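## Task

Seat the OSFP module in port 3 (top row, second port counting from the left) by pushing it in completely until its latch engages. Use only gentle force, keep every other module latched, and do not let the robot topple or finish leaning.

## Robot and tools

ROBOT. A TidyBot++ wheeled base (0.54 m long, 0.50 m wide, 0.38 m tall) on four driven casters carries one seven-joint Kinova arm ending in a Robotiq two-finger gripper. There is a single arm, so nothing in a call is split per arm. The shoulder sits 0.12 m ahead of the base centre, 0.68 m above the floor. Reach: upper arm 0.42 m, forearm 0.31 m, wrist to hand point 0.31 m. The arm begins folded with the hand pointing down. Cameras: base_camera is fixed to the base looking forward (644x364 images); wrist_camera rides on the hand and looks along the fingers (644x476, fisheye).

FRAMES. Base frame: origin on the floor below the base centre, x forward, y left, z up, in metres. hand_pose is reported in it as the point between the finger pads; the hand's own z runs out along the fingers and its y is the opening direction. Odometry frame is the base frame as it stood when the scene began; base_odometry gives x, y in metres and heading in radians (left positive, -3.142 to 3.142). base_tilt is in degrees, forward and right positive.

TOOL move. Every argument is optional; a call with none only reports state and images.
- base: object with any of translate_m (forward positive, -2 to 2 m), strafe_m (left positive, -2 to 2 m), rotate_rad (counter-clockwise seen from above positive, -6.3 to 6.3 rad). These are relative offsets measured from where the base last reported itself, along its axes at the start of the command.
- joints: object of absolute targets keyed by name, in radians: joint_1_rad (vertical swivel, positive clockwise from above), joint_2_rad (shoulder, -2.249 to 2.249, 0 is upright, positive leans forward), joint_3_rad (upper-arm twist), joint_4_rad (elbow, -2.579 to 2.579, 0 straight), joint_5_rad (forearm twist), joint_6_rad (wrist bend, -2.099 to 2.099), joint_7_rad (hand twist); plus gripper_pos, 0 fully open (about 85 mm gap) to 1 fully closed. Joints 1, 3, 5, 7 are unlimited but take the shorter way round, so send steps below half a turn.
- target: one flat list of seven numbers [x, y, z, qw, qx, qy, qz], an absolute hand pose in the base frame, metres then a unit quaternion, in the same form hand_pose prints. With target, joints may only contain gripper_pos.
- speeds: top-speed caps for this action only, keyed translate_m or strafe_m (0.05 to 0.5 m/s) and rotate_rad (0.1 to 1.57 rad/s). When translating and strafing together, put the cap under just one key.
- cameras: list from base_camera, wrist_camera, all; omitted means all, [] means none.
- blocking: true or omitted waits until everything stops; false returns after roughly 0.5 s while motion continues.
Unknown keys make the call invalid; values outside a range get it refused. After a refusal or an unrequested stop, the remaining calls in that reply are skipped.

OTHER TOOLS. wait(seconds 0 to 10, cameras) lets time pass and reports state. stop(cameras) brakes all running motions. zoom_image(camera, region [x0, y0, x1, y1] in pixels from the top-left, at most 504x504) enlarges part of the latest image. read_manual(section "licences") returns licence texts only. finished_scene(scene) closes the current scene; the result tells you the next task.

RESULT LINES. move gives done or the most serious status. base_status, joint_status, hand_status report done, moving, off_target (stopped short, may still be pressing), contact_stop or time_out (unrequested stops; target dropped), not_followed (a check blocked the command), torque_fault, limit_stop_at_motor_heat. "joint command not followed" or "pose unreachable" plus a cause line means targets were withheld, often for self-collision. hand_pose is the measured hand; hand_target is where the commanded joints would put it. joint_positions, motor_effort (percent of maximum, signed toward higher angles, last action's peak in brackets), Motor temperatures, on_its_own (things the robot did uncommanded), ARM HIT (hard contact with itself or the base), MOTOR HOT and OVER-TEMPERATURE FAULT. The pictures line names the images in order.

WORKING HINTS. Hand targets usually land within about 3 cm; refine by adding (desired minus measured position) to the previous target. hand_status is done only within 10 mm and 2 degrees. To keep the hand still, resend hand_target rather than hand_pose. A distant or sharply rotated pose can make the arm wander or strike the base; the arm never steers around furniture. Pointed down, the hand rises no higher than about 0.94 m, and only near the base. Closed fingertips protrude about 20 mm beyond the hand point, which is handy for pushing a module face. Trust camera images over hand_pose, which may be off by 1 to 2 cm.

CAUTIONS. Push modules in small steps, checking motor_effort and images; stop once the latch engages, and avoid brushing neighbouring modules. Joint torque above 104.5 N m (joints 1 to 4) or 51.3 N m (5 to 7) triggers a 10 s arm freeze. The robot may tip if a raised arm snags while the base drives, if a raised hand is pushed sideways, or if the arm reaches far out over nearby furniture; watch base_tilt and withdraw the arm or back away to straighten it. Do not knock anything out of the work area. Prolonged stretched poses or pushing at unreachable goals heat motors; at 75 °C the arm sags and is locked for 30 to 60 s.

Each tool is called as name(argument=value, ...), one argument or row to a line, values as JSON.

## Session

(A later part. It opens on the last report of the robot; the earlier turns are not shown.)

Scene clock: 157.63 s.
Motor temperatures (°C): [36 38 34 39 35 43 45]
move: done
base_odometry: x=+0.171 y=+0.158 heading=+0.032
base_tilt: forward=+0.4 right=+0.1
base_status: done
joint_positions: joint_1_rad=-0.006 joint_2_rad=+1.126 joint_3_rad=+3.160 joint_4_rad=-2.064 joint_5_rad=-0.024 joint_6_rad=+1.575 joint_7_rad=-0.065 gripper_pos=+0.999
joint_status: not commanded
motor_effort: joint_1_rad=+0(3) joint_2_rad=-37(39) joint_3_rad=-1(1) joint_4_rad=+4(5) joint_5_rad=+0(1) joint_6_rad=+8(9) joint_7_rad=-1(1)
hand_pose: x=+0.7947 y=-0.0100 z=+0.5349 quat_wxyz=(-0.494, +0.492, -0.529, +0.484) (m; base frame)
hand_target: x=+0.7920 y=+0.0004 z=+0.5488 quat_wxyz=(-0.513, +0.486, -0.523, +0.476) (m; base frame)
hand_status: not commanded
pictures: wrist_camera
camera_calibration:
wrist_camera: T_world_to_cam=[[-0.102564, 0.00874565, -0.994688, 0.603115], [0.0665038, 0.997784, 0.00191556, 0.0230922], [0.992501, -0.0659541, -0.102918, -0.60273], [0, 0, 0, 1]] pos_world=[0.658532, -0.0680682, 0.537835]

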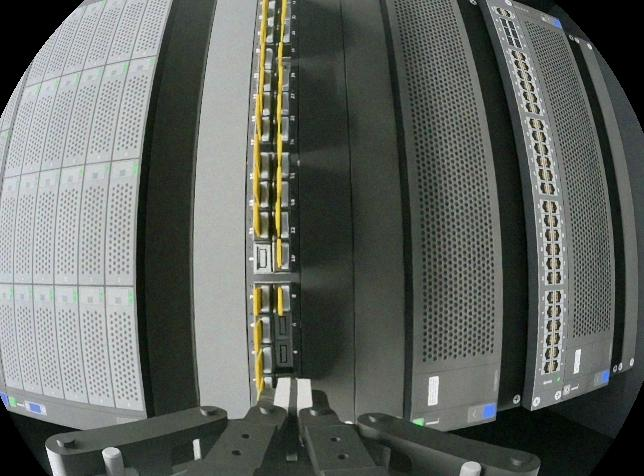

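move(
  base={"translate_m":0.02,"strafe_m":0.003},
  joints={"joint_2_rad":1.085,"joint_4_rad":-2.08,"joint_6_rad":1.63},
  speeds={"translate_m":0.05},
  cameras=["wrist_camera"],
)

zoom_image(
  camera="wrist_camera",
  region=[230, 280, 370, 420],
)

Scene clock: 172.33 s.
Motor temperatures (°C): [36 38 34 39 35 43 45]
move: done
base_odometry: x=+0.191 y=+0.162 heading=+0.032
base_tilt: forward=+0.3 right=+0.1
base_status: done
joint_positions: joint_1_rad=-0.006 joint_2_rad=+1.101 joint_3_rad=+3.160 joint_4_rad=-2.065 joint_5_rad=-0.024 joint_6_rad=+1.589 joint_7_rad=-0.065 gripper_pos=+0.999
joint_status: all done
motor_effort: joint_1_rad=+0(1) joint_2_rad=-37(40) joint_3_rad=-1(1) joint_4_rad=+4(5) joint_5_rad=+0(1) joint_6_rad=+8(10) joint_7_rad=+0(1)
hand_pose: x=+0.7980 y=-0.0098 z=+0.5566 quat_wxyz=(-0.504, +0.482, -0.519, +0.494) (m; base frame)
hand_target: x=+0.7949 y=+0.0006 z=+0.5750 quat_wxyz=(-0.528, +0.473, -0.508, +0.489) (m; base frame)
hand_status: not commanded
pictures: wrist_camera
camera_calibration:
wrist_camera: T_world_to_cam=[[-0.0634194, 0.00849514, -0.997951, 0.595547], [0.066085, 0.997805, 0.00429422, 0.0217081], [0.995797, -0.0656772, -0.0638416, -0.628175], [0, 0, 0, 1]] pos_world=[0.661869, -0.0679765, 0.55413]

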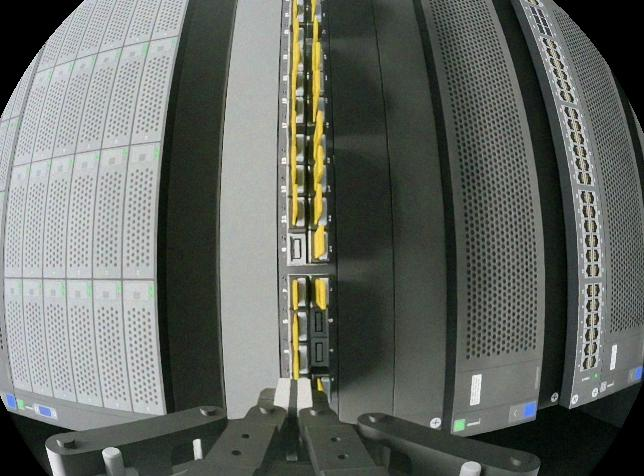

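Scaled by 3.600.

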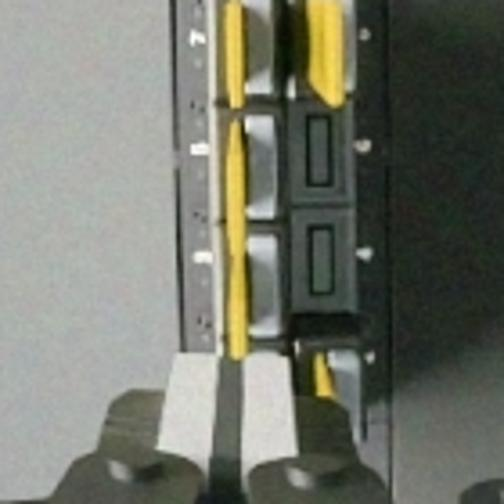

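move(
  joints={"joint_2_rad":1.108,"joint_4_rad":-2.08,"joint_6_rad":1.63},
  base={"translate_m":0.015},
  speeds={"translate_m":0.05},
  cameras=["wrist_camera"],
)

zoom_image(
  camera="wrist_camera",
  region=[230, 280, 370, 420],
)

Scene clock: 176.13 s.
Motor temperatures (°C): [36 38 34 39 35 43 45]
move: done
base_odometry: x=+0.206 y=+0.162 heading=+0.033
base_tilt: forward=+0.4 right=+0.1
base_status: done
joint_positions: joint_1_rad=-0.006 joint_2_rad=+1.103 joint_3_rad=+3.160 joint_4_rad=-2.065 joint_5_rad=-0.024 joint_6_rad=+1.589 joint_7_rad=-0.065 gripper_pos=+0.999
joint_status: all done
motor_effort: joint_1_rad=-1(2) joint_2_rad=-37(38) joint_3_rad=+0(1) joint_4_rad=+4(5) joint_5_rad=+0(1) joint_6_rad=+8(9) joint_7_rad=+0(1)
hand_pose: x=+0.7976 y=-0.0098 z=+0.5548 quat_wxyz=(-0.503, +0.483, -0.520, +0.493) (m; base frame)
hand_target: x=+0.7923 y=+0.0005 z=+0.5595 quat_wxyz=(-0.522, +0.479, -0.514, +0.484) (m; base frame)
hand_status: not commanded
pictures: wrist_camera
camera_calibration:
wrist_camera: T_world_to_cam=[[-0.0661759, 0.00848056, -0.997772, 0.595806], [0.066099, 0.997805, 0.00409691, 0.0218416], [0.995616, -0.0656806, -0.0665912, -0.626247], [0, 0, 0, 1]] pos_world=[0.661486, -0.0679787, 0.552687]

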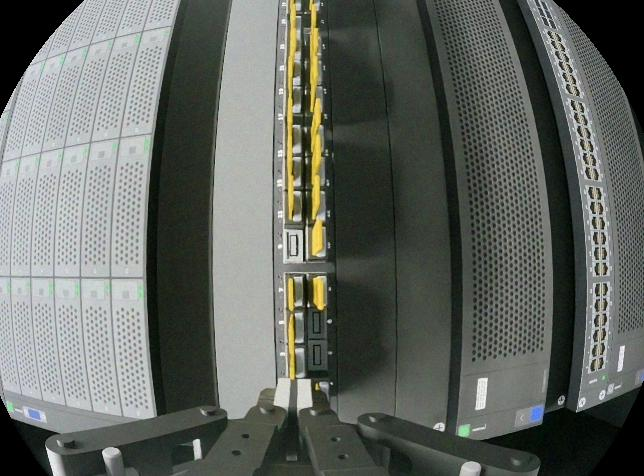

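Scaled by 3.600.

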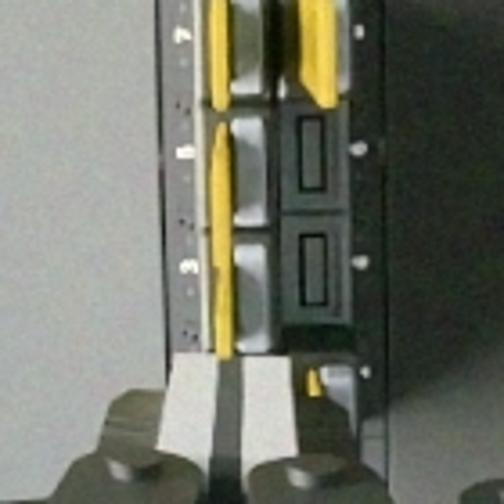

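move(
  joints={"joint_2_rad":1.130,"joint_4_rad":-2.08,"joint_6_rad":1.65},
  cameras=["wrist_camera"],
)

zoom_image(
  camera="wrist_camera",
  region=[230, 280, 370, 420],
)

Scene clock: 181.17 s.
Motor temperatures (°C): [36 38 34 39 35 43 45]
move: done
base_odometry: x=+0.206 y=+0.162 heading=+0.033
base_tilt: forward=+0.3 right=+0.1
base_status: not commanded
joint_positions: joint_1_rad=-0.006 joint_2_rad=+1.115 joint_3_rad=+3.160 joint_4_rad=-2.065 joint_5_rad=-0.024 joint_6_rad=+1.605 joint_7_rad=-0.065 gripper_pos=+0.999
joint_status: all done
motor_effort: joint_1_rad=-1(1) joint_2_rad=-36(38) joint_3_rad=-1(1) joint_4_rad=+4(4) joint_5_rad=+0(1) joint_6_rad=+8(9) joint_7_rad=+0(1)
hand_pose: x=+0.7961 y=-0.0097 z=+0.5514 quat_wxyz=(-0.504, +0.482, -0.519, +0.494) (m; base frame)
hand_target: x=+0.7894 y=+0.0006 z=+0.5509 quat_wxyz=(-0.521, +0.479, -0.515, +0.483) (m; base frame)
hand_status: not commanded
pictures: wrist_camera
camera_calibration:
wrist_camera: T_world_to_cam=[[-0.0628716, 0.00799751, -0.99799, 0.589847], [0.0658216, 0.997824, 0.00384954, 0.0222399], [0.995849, -0.0654472, -0.0632612, -0.626981], [0, 0, 0, 1]] pos_world=[0.659999, -0.067943, 0.548912]

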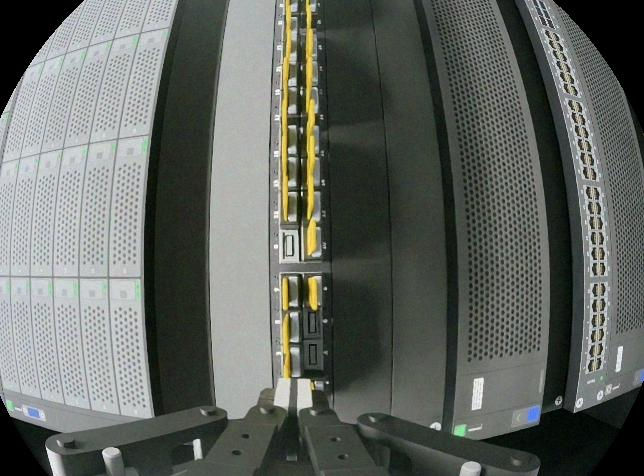

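Scaled by 3.600.

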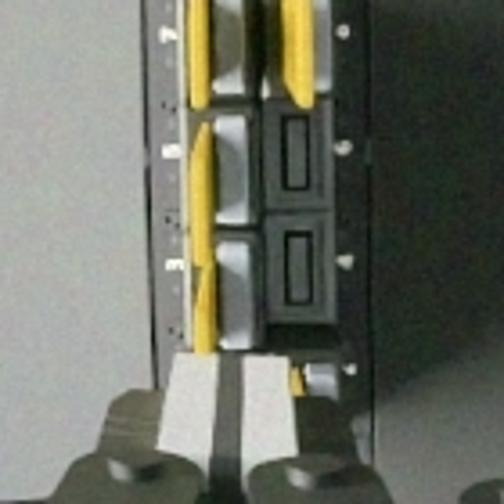

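move(
  joints={"joint_2_rad":1.145,"joint_4_rad":-2.08,"joint_6_rad":1.66},
  base={"translate_m":0.02},
  speeds={"translate_m":0.05},
  cameras=["wrist_camera"],
)

zoom_image(
  camera="wrist_camera",
  region=[230, 280, 370, 420],
)

Scene clock: 186.20 s.
Motor temperatures (°C): [36 38 34 39 35 43 45]
move: done
base_odometry: x=+0.226 y=+0.163 heading=+0.033
base_tilt: forward=+0.3 right=+0.1
base_status: done
joint_positions: joint_1_rad=-0.006 joint_2_rad=+1.127 joint_3_rad=+3.160 joint_4_rad=-2.065 joint_5_rad=-0.024 joint_6_rad=+1.613 joint_7_rad=-0.065 gripper_pos=+0.999
joint_status: all done
motor_effort: joint_1_rad=-1(2) joint_2_rad=-37(38) joint_3_rad=-1(1) joint_4_rad=+3(5) joint_5_rad=+0(1) joint_6_rad=+9(9) joint_7_rad=+1(1)
hand_pose: x=+0.7945 y=-0.0097 z=+0.5458 quat_wxyz=(-0.503, +0.483, -0.520, +0.493) (m; base frame)
hand_target: x=+0.7874 y=+0.0006 z=+0.5440 quat_wxyz=(-0.520, +0.481, -0.516, +0.482) (m; base frame)
hand_status: not commanded
pictures: wrist_camera
camera_calibration:
wrist_camera: T_world_to_cam=[[-0.0666333, 0.00770196, -0.997748, 0.587031], [0.0656881, 0.997835, 0.00331573, 0.0227295], [0.995613, -0.0653192, -0.066995, -0.623492], [0, 0, 0, 1]] pos_world=[0.658379, -0.0679275, 0.543863]

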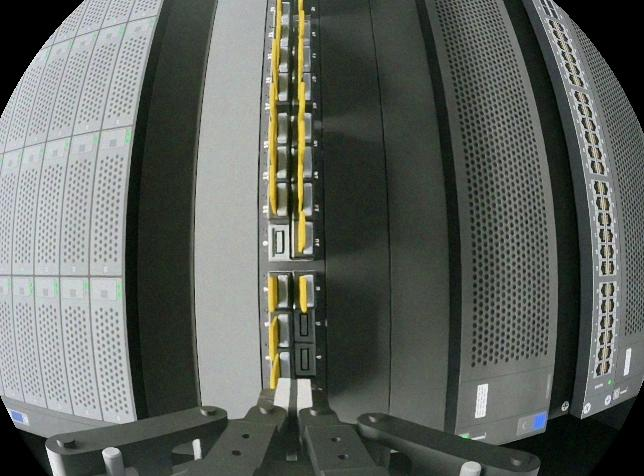

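Scaled by 3.600.

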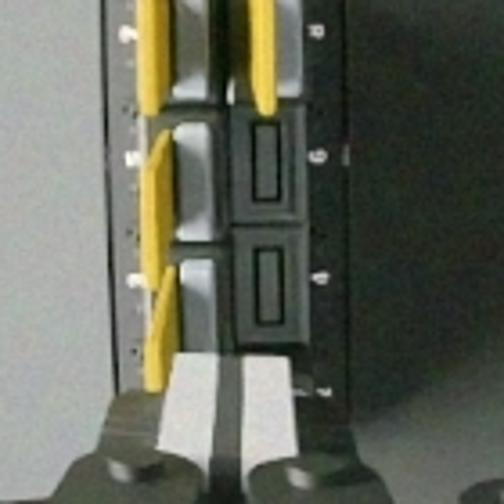

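move(
  base={"translate_m":0.02},
  joints={"joint_2_rad":1.13,"joint_4_rad":-2.0,"joint_6_rad":1.62},
  speeds={"translate_m":0.05},
  cameras=["wrist_camera"],
)

zoom_image(
  camera="wrist_camera",
  region=[230, 280, 370, 420],
)

Scene clock: 191.07 s.
Motor temperatures (°C): [36 38 34 39 35 43 45]
move: off_target
base_odometry: x=+0.246 y=+0.164 heading=+0.033
base_tilt: forward=+0.3 right=+0.1
base_status: done
joint_positions: joint_1_rad=-0.007 joint_2_rad=+1.139 joint_3_rad=+3.160 joint_4_rad=-2.061 joint_5_rad=-0.024 joint_6_rad=+1.616 joint_7_rad=-0.065 gripper_pos=+0.999
joint_status: joint_4_rad off_target (ended at -2.061, target -2.000); the others done
motor_effort: joint_1_rad=-1(3) joint_2_rad=-40(42) joint_3_rad=-1(1) joint_4_rad=+10(29) joint_5_rad=+1(1) joint_6_rad=+8(10) joint_7_rad=+1(1)
hand_pose: x=+0.7942 y=-0.0091 z=+0.5400 quat_wxyz=(-0.502, +0.485, -0.521, +0.491) (m; base frame)
hand_target: x=+0.8140 y=+0.0009 z=+0.5657 quat_wxyz=(-0.534, +0.467, -0.501, +0.495) (m; base frame)
hand_status: not commanded
pictures: wrist_camera
camera_calibration:
wrist_camera: T_world_to_cam=[[-0.0713584, 0.00748386, -0.997423, 0.584795], [0.0646736, 0.997902, 0.00286053, 0.0231795], [0.995352, -0.0643028, -0.0716927, -0.62084], [0, 0, 0, 1]] pos_world=[0.658185, -0.0674291, 0.538712]

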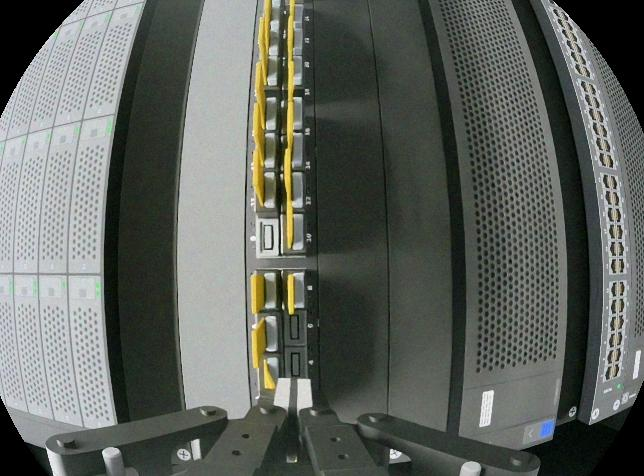

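Scaled by 3.600.

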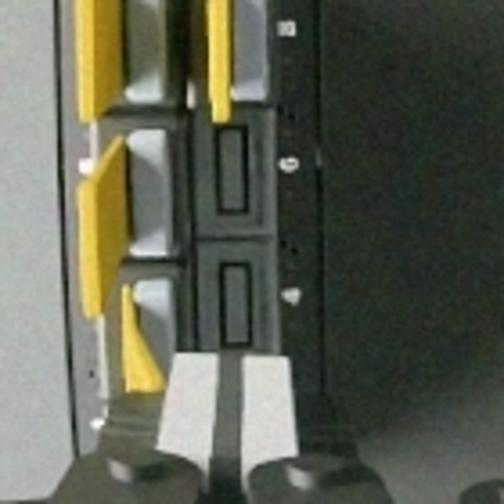

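move(
  joints={"joint_2_rad":1.10,"joint_4_rad":-1.96,"joint_6_rad":1.58},
  cameras=["wrist_camera"],
)

zoom_image(
  camera="wrist_camera",
  region=[230, 280, 370, 420],
)

Scene clock: 196.37 s.
Motor temperatures (°C): [36 38 34 39 35 43 45]
move: off_target
base_odometry: x=+0.246 y=+0.164 heading=+0.033
base_tilt: forward=+0.2 right=+0.1
base_status: not commanded
joint_positions: joint_1_rad=-0.007 joint_2_rad=+1.139 joint_3_rad=+3.160 joint_4_rad=-2.052 joint_5_rad=-0.024 joint_6_rad=+1.582 joint_7_rad=-0.065 gripper_pos=+0.999
joint_status: joint_2_rad off_target (ended at +1.139, target +1.100); joint_4_rad off_target (ended at -2.052, target -1.960); the others done
motor_effort: joint_1_rad=+0(1) joint_2_rad=-45(45) joint_3_rad=+0(1) joint_4_rad=+15(16) joint_5_rad=+0(1) joint_6_rad=+11(11) joint_7_rad=+1(1)
hand_pose: x=+0.7966 y=-0.0092 z=+0.5320 quat_wxyz=(-0.496, +0.491, -0.527, +0.485) (m; base frame)
hand_target: x=+0.8297 y=+0.0010 z=+0.5874 quat_wxyz=(-0.542, +0.460, -0.493, +0.502) (m; base frame)
hand_status: not commanded
pictures: wrist_camera
camera_calibration:
wrist_camera: T_world_to_cam=[[-0.0962607, 0.00832306, -0.995321, 0.595685], [0.0651912, 0.997871, 0.00203953, 0.0232125], [0.993219, -0.0646899, -0.0965983, -0.608868], [0, 0, 0, 1]] pos_world=[0.660567, -0.0675086, 0.534035]

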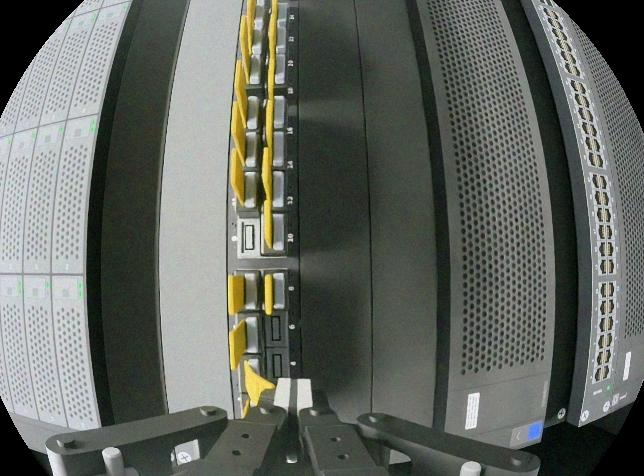

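Scaled by 3.600.

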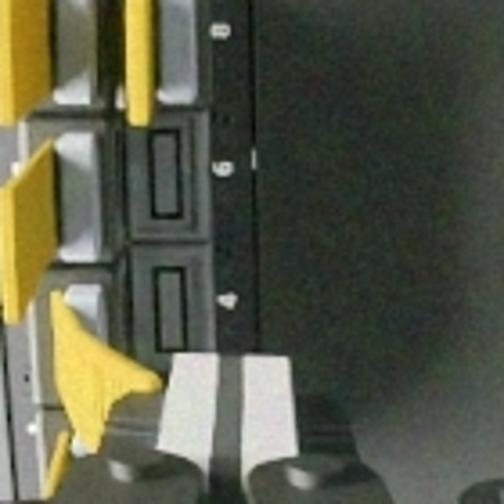

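move(
  joints={"joint_2_rad":1.12,"joint_4_rad":-2.08,"joint_6_rad":1.63},
  base={"translate_m":-0.06},
  cameras=["wrist_camera"],
)

zoom_image(
  camera="wrist_camera",
  region=[230, 280, 370, 420],
)

Scene clock: 200.03 s.
Motor temperatures (°C): [36 38 34 39 35 43 45]
move: done
base_odometry: x=+0.186 y=+0.162 heading=+0.033
base_tilt: forward=+0.2 right=+0.2
base_status: done
joint_positions: joint_1_rad=-0.007 joint_2_rad=+1.118 joint_3_rad=+3.160 joint_4_rad=-2.075 joint_5_rad=-0.024 joint_6_rad=+1.593 joint_7_rad=-0.065 gripper_pos=+0.999
joint_status: all done
motor_effort: joint_1_rad=-1(2) joint_2_rad=-37(44) joint_3_rad=-1(1) joint_4_rad=+3(15) joint_5_rad=+0(1) joint_6_rad=+9(11) joint_7_rad=+1(1)
hand_pose: x=+0.7923 y=-0.0092 z=+0.5427 quat_wxyz=(-0.498, +0.489, -0.525, +0.487) (m; base frame)
hand_target: x=+0.7908 y=+0.0005 z=+0.5514 quat_wxyz=(-0.519, +0.482, -0.517, +0.481) (m; base frame)
hand_status: not commanded
pictures: wrist_camera
camera_calibration:
wrist_camera: T_world_to_cam=[[-0.0877653, 0.00825234, -0.996107, 0.599646], [0.0653702, 0.997858, 0.00250719, 0.0231057], [0.993994, -0.0648957, -0.0881167, -0.608754], [0, 0, 0, 1]] pos_world=[0.656215, -0.0675102, 0.543612]

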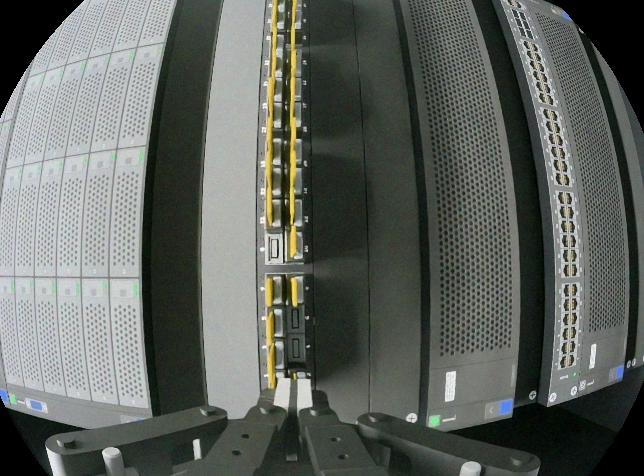

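Scaled by 3.600.

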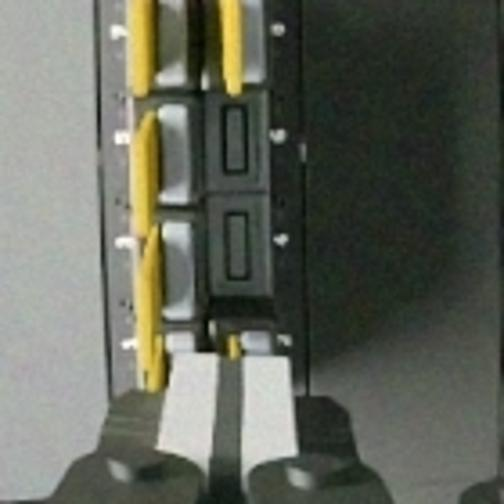

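move(
  base={"translate_m":-0.02},
  joints={"joint_2_rad":1.25,"joint_4_rad":-2.08,"joint_6_rad":1.93},
  cameras=["wrist_camera"],
)

zoom_image(
  camera="wrist_camera",
  region=[260, 280, 400, 420],
)

Scene clock: 211.07 s.
Motor temperatures (°C): [36 38 34 39 35 43 45]
move: done
base_odometry: x=+0.166 y=+0.162 heading=+0.033
base_tilt: forward=+0.3 right=+0.1
base_status: done
joint_positions: joint_1_rad=-0.007 joint_2_rad=+1.239 joint_3_rad=+3.160 joint_4_rad=-2.075 joint_5_rad=-0.024 joint_6_rad=+1.875 joint_7_rad=-0.065 gripper_pos=+0.999
joint_status: all done
motor_effort: joint_1_rad=-1(2) joint_2_rad=-36(39) joint_3_rad=-1(2) joint_4_rad=+1(5) joint_5_rad=+0(1) joint_6_rad=+8(9) joint_7_rad=+1(1)
hand_pose: x=+0.7714 y=-0.0075 z=+0.5502 quat_wxyz=(-0.538, +0.451, -0.480, +0.526) (m; base frame)
hand_target: x=+0.7663 y=+0.0019 z=+0.5584 quat_wxyz=(-0.562, +0.440, -0.470, +0.519) (m; base frame)
hand_status: not commanded
pictures: wrist_camera
camera_calibration:
wrist_camera: T_world_to_cam=[[0.0734002, 0.000706477, -0.997302, 0.481534], [0.0592285, 0.998232, 0.00506628, 0.0260841], [0.995542, -0.0594406, 0.0732286, -0.677149], [0, 0, 0, 1]] pos_world=[0.637241, -0.0666284, 0.529689]

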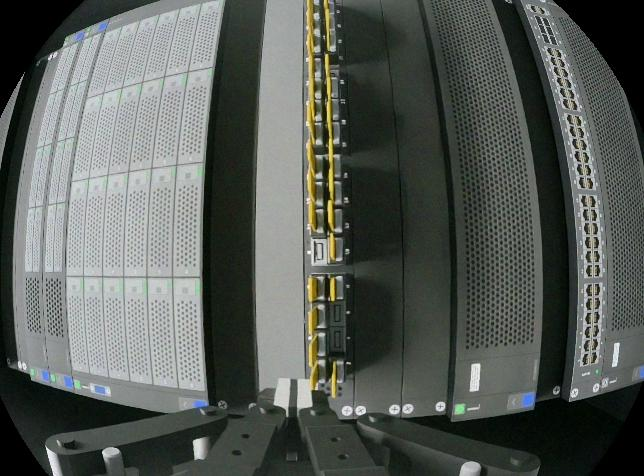

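Scaled by 3.600.

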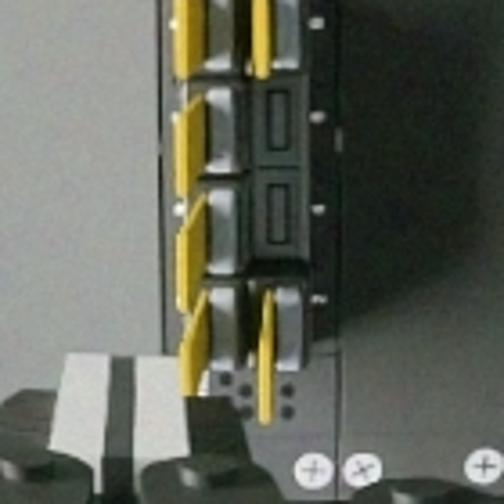

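zoom_image(
  camera="wrist_camera",
  region=[300, 270, 360, 330],
)

zoom_image(
  camera="wrist_camera",
  region=[300, 325, 360, 385],
)

Scaled by 8.400.

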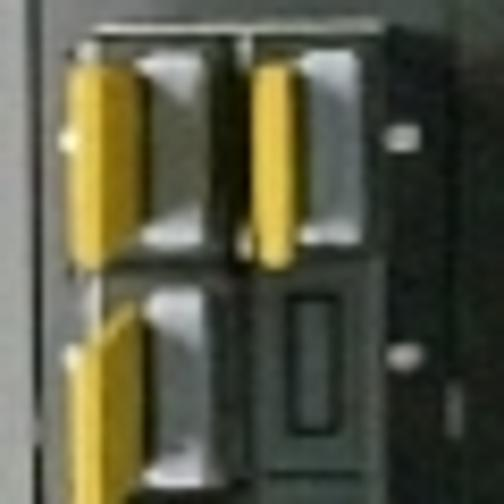

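Scaled by 8.400.

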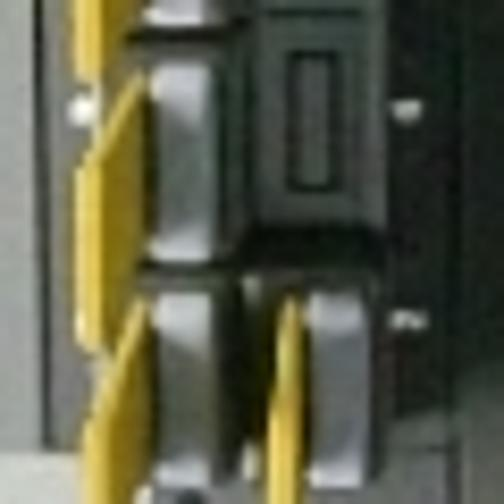

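move(
  base={"translate_m":0.04},
  joints={"joint_2_rad":1.263},
  speeds={"translate_m":0.06},
  cameras=["wrist_camera"],
)

zoom_image(
  camera="wrist_camera",
  region=[260, 280, 400, 420],
)

Scene clock: 226.50 s.
Motor temperatures (°C): [36 38 34 39 35 43 45]
move: done
base_odometry: x=+0.206 y=+0.163 heading=+0.033
base_tilt: forward=+0.3 right=+0.2
base_status: done
joint_positions: joint_1_rad=-0.007 joint_2_rad=+1.247 joint_3_rad=+3.160 joint_4_rad=-2.075 joint_5_rad=-0.024 joint_6_rad=+1.879 joint_7_rad=-0.065 gripper_pos=+0.999
joint_status: all done
motor_effort: joint_1_rad=-1(2) joint_2_rad=-36(37) joint_3_rad=-1(1) joint_4_rad=+2(2) joint_5_rad=+0(1) joint_6_rad=+8(9) joint_7_rad=+0(2)
hand_pose: x=+0.7702 y=-0.0075 z=+0.5463 quat_wxyz=(-0.537, +0.452, -0.481, +0.525) (m; base frame)
hand_target: x=+0.7646 y=+0.0019 z=+0.5500 quat_wxyz=(-0.559, +0.444, -0.474, +0.516) (m; base frame)
hand_status: not commanded
pictures: wrist_camera
camera_calibration:
wrist_camera: T_world_to_cam=[[0.0696447, 0.000569894, -0.997572, 0.480791], [0.0590979, 0.998241, 0.00469615, 0.026417], [0.99582, -0.0592815, 0.0694885, -0.673799], [0, 0, 0, 1]] pos_world=[0.635937, -0.0665884, 0.526321]

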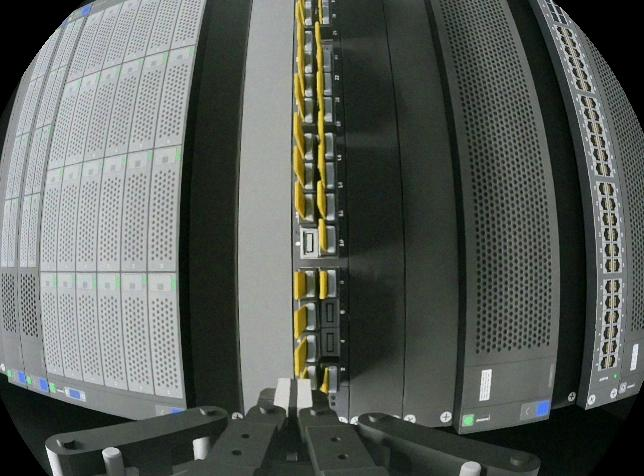

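Scaled by 3.600.

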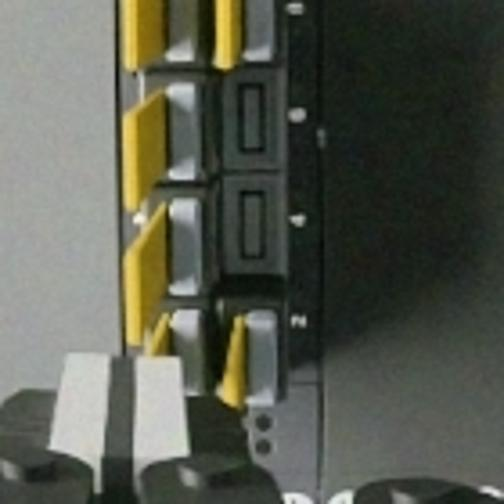

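move(
  base={"translate_m":0.045},
  joints={"joint_2_rad":1.275},
  speeds={"translate_m":0.06},
  cameras=["wrist_camera"],
)

zoom_image(
  camera="wrist_camera",
  region=[240, 290, 380, 430],
)

Scene clock: 232.13 s.
Motor temperatures (°C): [36 38 34 39 35 43 45]
move: done
base_odometry: x=+0.251 y=+0.165 heading=+0.034
base_tilt: forward=+0.3 right=+0.1
base_status: done
joint_positions: joint_1_rad=-0.007 joint_2_rad=+1.257 joint_3_rad=+3.160 joint_4_rad=-2.075 joint_5_rad=-0.024 joint_6_rad=+1.881 joint_7_rad=-0.065 gripper_pos=+0.999
joint_status: all done
motor_effort: joint_1_rad=-1(1) joint_2_rad=-36(38) joint_3_rad=-1(1) joint_4_rad=+1(2) joint_5_rad=+1(1) joint_6_rad=+8(9) joint_7_rad=+0(1)
hand_pose: x=+0.7687 y=-0.0075 z=+0.5400 quat_wxyz=(-0.535, +0.455, -0.484, +0.523) (m; base frame)
hand_target: x=+0.7630 y=+0.0019 z=+0.5423 quat_wxyz=(-0.556, +0.447, -0.477, +0.513) (m; base frame)
hand_status: not commanded
pictures: wrist_camera
camera_calibration:
wrist_camera: T_world_to_cam=[[0.0604446, 0.000477838, -0.998171, 0.481934], [0.0591143, 0.998243, 0.00405756, 0.0268675], [0.99642, -0.0592515, 0.0603101, -0.667395], [0, 0, 0, 1]] pos_world=[0.634287, -0.0665947, 0.521194]

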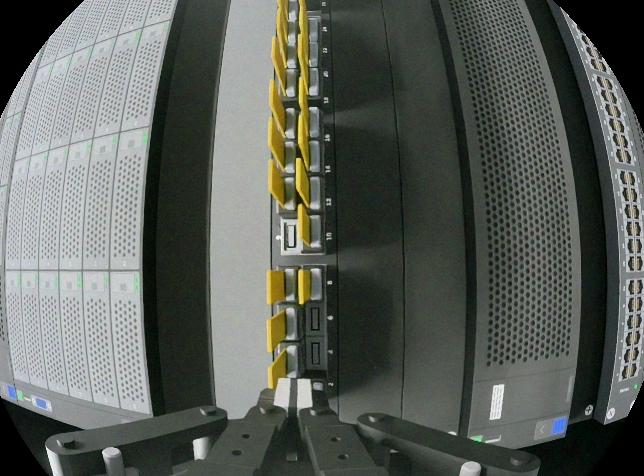

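Scaled by 3.600.

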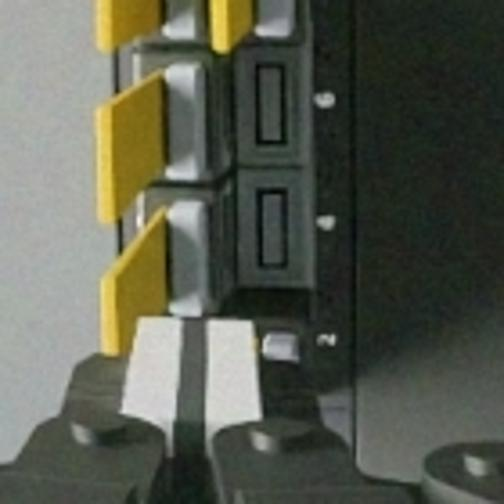

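move(
  base={"translate_m":0.03},
  joints={"joint_2_rad":1.237},
  speeds={"translate_m":0.05},
  cameras=["wrist_camera"],
)

zoom_image(
  camera="wrist_camera",
  region=[240, 290, 380, 430],
)

Scene clock: 240.83 s.
Motor temperatures (°C): [36 38 34 39 35 43 45]
move: done
base_odometry: x=+0.281 y=+0.166 heading=+0.034
base_tilt: forward=+0.3 right=+0.1
base_status: done
joint_positions: joint_1_rad=-0.007 joint_2_rad=+1.250 joint_3_rad=+3.160 joint_4_rad=-2.108 joint_5_rad=-0.024 joint_6_rad=+1.897 joint_7_rad=-0.065 gripper_pos=+0.999
joint_status: all done
motor_effort: joint_1_rad=+1(2) joint_2_rad=-39(41) joint_3_rad=+0(1) joint_4_rad=+6(11) joint_5_rad=-1(1) joint_6_rad=+7(9) joint_7_rad=+0(1)
hand_pose: x=+0.7602 y=-0.0074 z=+0.5412 quat_wxyz=(-0.532, +0.457, -0.486, +0.521) (m; base frame)
hand_target: x=+0.7678 y=+0.0019 z=+0.5668 quat_wxyz=(-0.565, +0.437, -0.466, +0.522) (m; base frame)
hand_status: not commanded
pictures: wrist_camera
camera_calibration:
wrist_camera: T_world_to_cam=[[0.0505762, 0.000137657, -0.99872, 0.491507], [0.0591598, 0.998244, 0.0031335, 0.0277173], [0.996966, -0.0592426, 0.0504793, -0.654112], [0, 0, 0, 1]] pos_world=[0.625629, -0.0664875, 0.523811]

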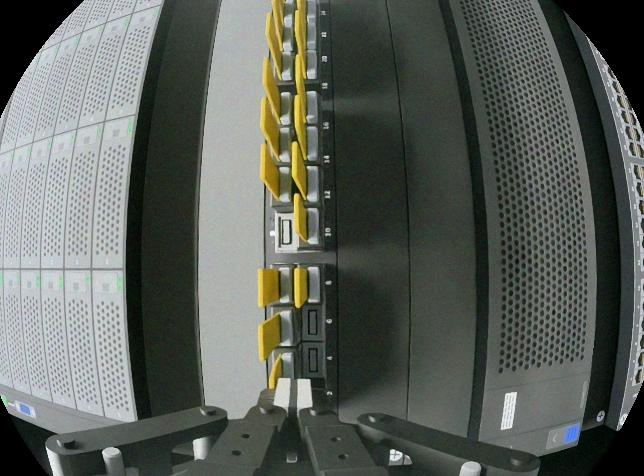

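Scaled by 3.600.

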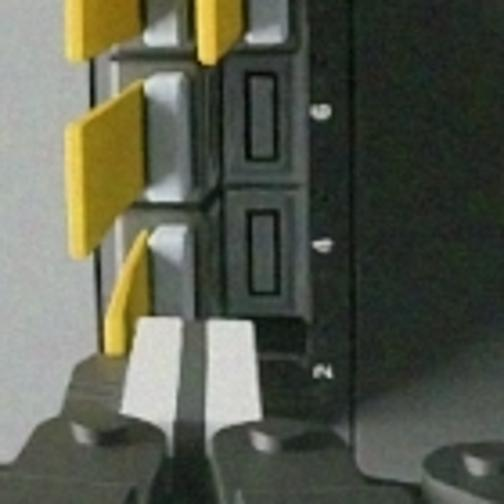

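move(
  joints={"joint_2_rad":1.22,"joint_4_rad":-2.0,"joint_6_rad":1.86},
  cameras=["wrist_camera"],
)

zoom_image(
  camera="wrist_camera",
  region=[240, 290, 380, 430],
)

Scene clock: 244.93 s.
Motor temperatures (°C): [36 38 34 39 35 43 45]
move: off_target
base_odometry: x=+0.281 y=+0.166 heading=+0.034
base_tilt: forward=+0.3 right=+0.1
base_status: not commanded
joint_positions: joint_1_rad=-0.007 joint_2_rad=+1.253 joint_3_rad=+3.160 joint_4_rad=-2.103 joint_5_rad=-0.024 joint_6_rad=+1.886 joint_7_rad=-0.065 gripper_pos=+0.999
joint_status: joint_4_rad off_target (ended at -2.103, target -2.000); the others done
motor_effort: joint_1_rad=+1(2) joint_2_rad=-45(45) joint_3_rad=+1(1) joint_4_rad=+14(15) joint_5_rad=-1(1) joint_6_rad=+8(8) joint_7_rad=+0(1)
hand_pose: x=+0.7616 y=-0.0074 z=+0.5375 quat_wxyz=(-0.531, +0.459, -0.488, +0.519) (m; base frame)
hand_target: x=+0.7940 y=+0.0020 z=+0.5780 quat_wxyz=(-0.571, +0.430, -0.459, +0.528) (m; base frame)
hand_status: not commanded
pictures: wrist_camera
camera_calibration:
wrist_camera: T_world_to_cam=[[0.0424414, 0.000345625, -0.999099, 0.494104], [0.0593326, 0.998234, 0.00286575, 0.0277238], [0.997336, -0.0594007, 0.0423459, -0.651147], [0, 0, 0, 1]] pos_world=[0.626797, -0.0665243, 0.521152]

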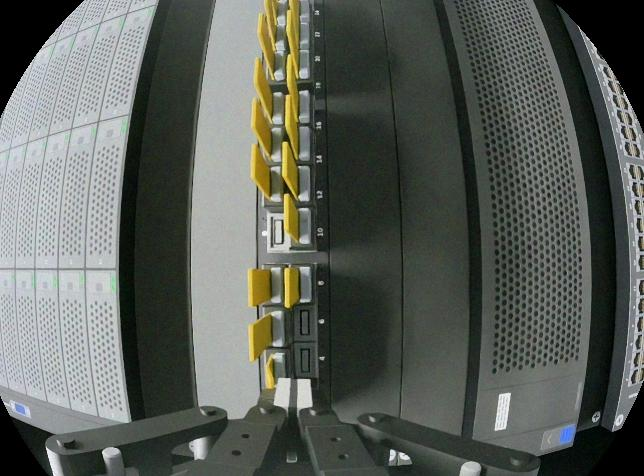

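Scaled by 3.600.

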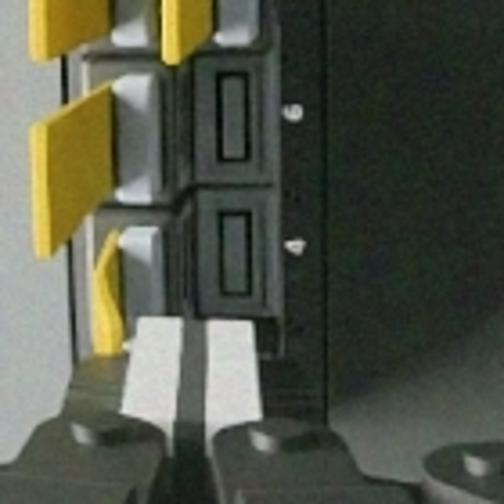

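move(
  base={"translate_m":-0.03},
  joints={"joint_2_rad":1.225,"joint_4_rad":-2.08,"joint_6_rad":1.93},
  cameras=["wrist_camera"],
)

zoom_image(
  camera="wrist_camera",
  region=[240, 290, 380, 430],
)

Scene clock: 252.97 s.
Motor temperatures (°C): [36 38 34 39 35 43 45]
move: done
base_odometry: x=+0.250 y=+0.165 heading=+0.034
base_tilt: forward=+0.3 right=+0.0
base_status: done
joint_positions: joint_1_rad=-0.007 joint_2_rad=+1.231 joint_3_rad=+3.160 joint_4_rad=-2.078 joint_5_rad=-0.024 joint_6_rad=+1.899 joint_7_rad=-0.065 gripper_pos=+0.999
joint_status: all done
motor_effort: joint_1_rad=+0(2) joint_2_rad=-36(44) joint_3_rad=-1(1) joint_4_rad=+2(15) joint_5_rad=+0(1) joint_6_rad=+8(11) joint_7_rad=+0(1)
hand_pose: x=+0.7705 y=-0.0073 z=+0.5619 quat_wxyz=(-0.545, +0.444, -0.472, +0.532) (m; base frame)
hand_target: x=+0.7691 y=+0.0019 z=+0.5746 quat_wxyz=(-0.568, +0.434, -0.463, +0.524) (m; base frame)
hand_status: not commanded
pictures: wrist_camera
camera_calibration:
wrist_camera: T_world_to_cam=[[0.101905, 0.000269615, -0.994794, 0.469835], [0.05849, 0.998268, 0.00626216, 0.0257246], [0.993073, -0.0588237, 0.101712, -0.691189], [0, 0, 0, 1]] pos_world=[0.637018, -0.066465, 0.53753]

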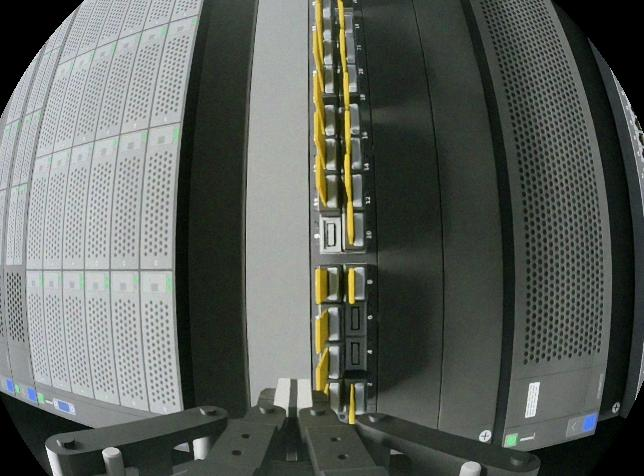

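Scaled by 3.600.

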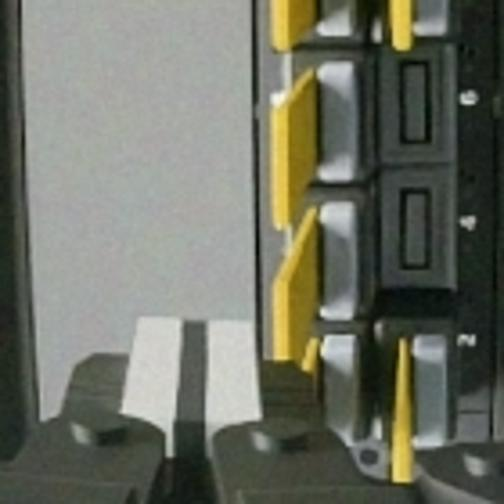

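zoom_image(
  camera="wrist_camera",
  region=[300, 300, 380, 380],
)

zoom_image(
  camera="wrist_camera",
  region=[300, 340, 380, 420],
)

zoom_image(
  camera="wrist_camera",
  region=[300, 250, 380, 330],
)

Scaled by 6.300.

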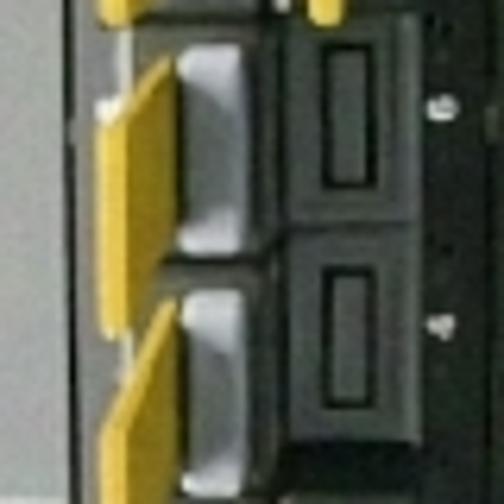

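Scaled by 6.300.

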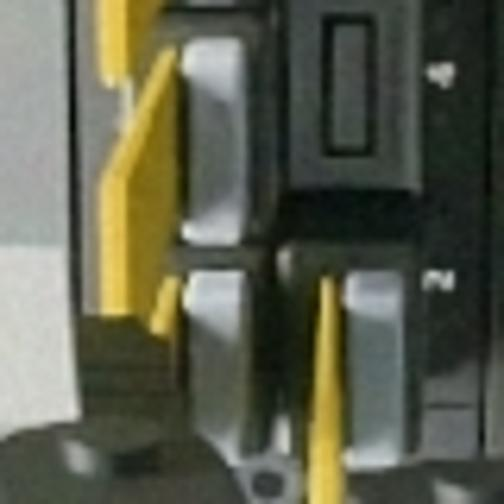

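Scaled by 6.300.

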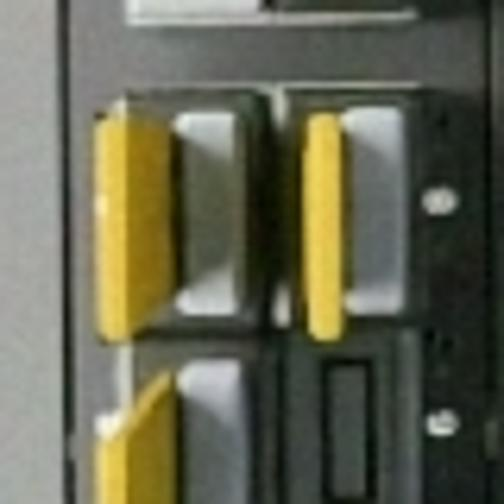

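finished_scene(
  scene=2,
)

The scene is finished: the task was done.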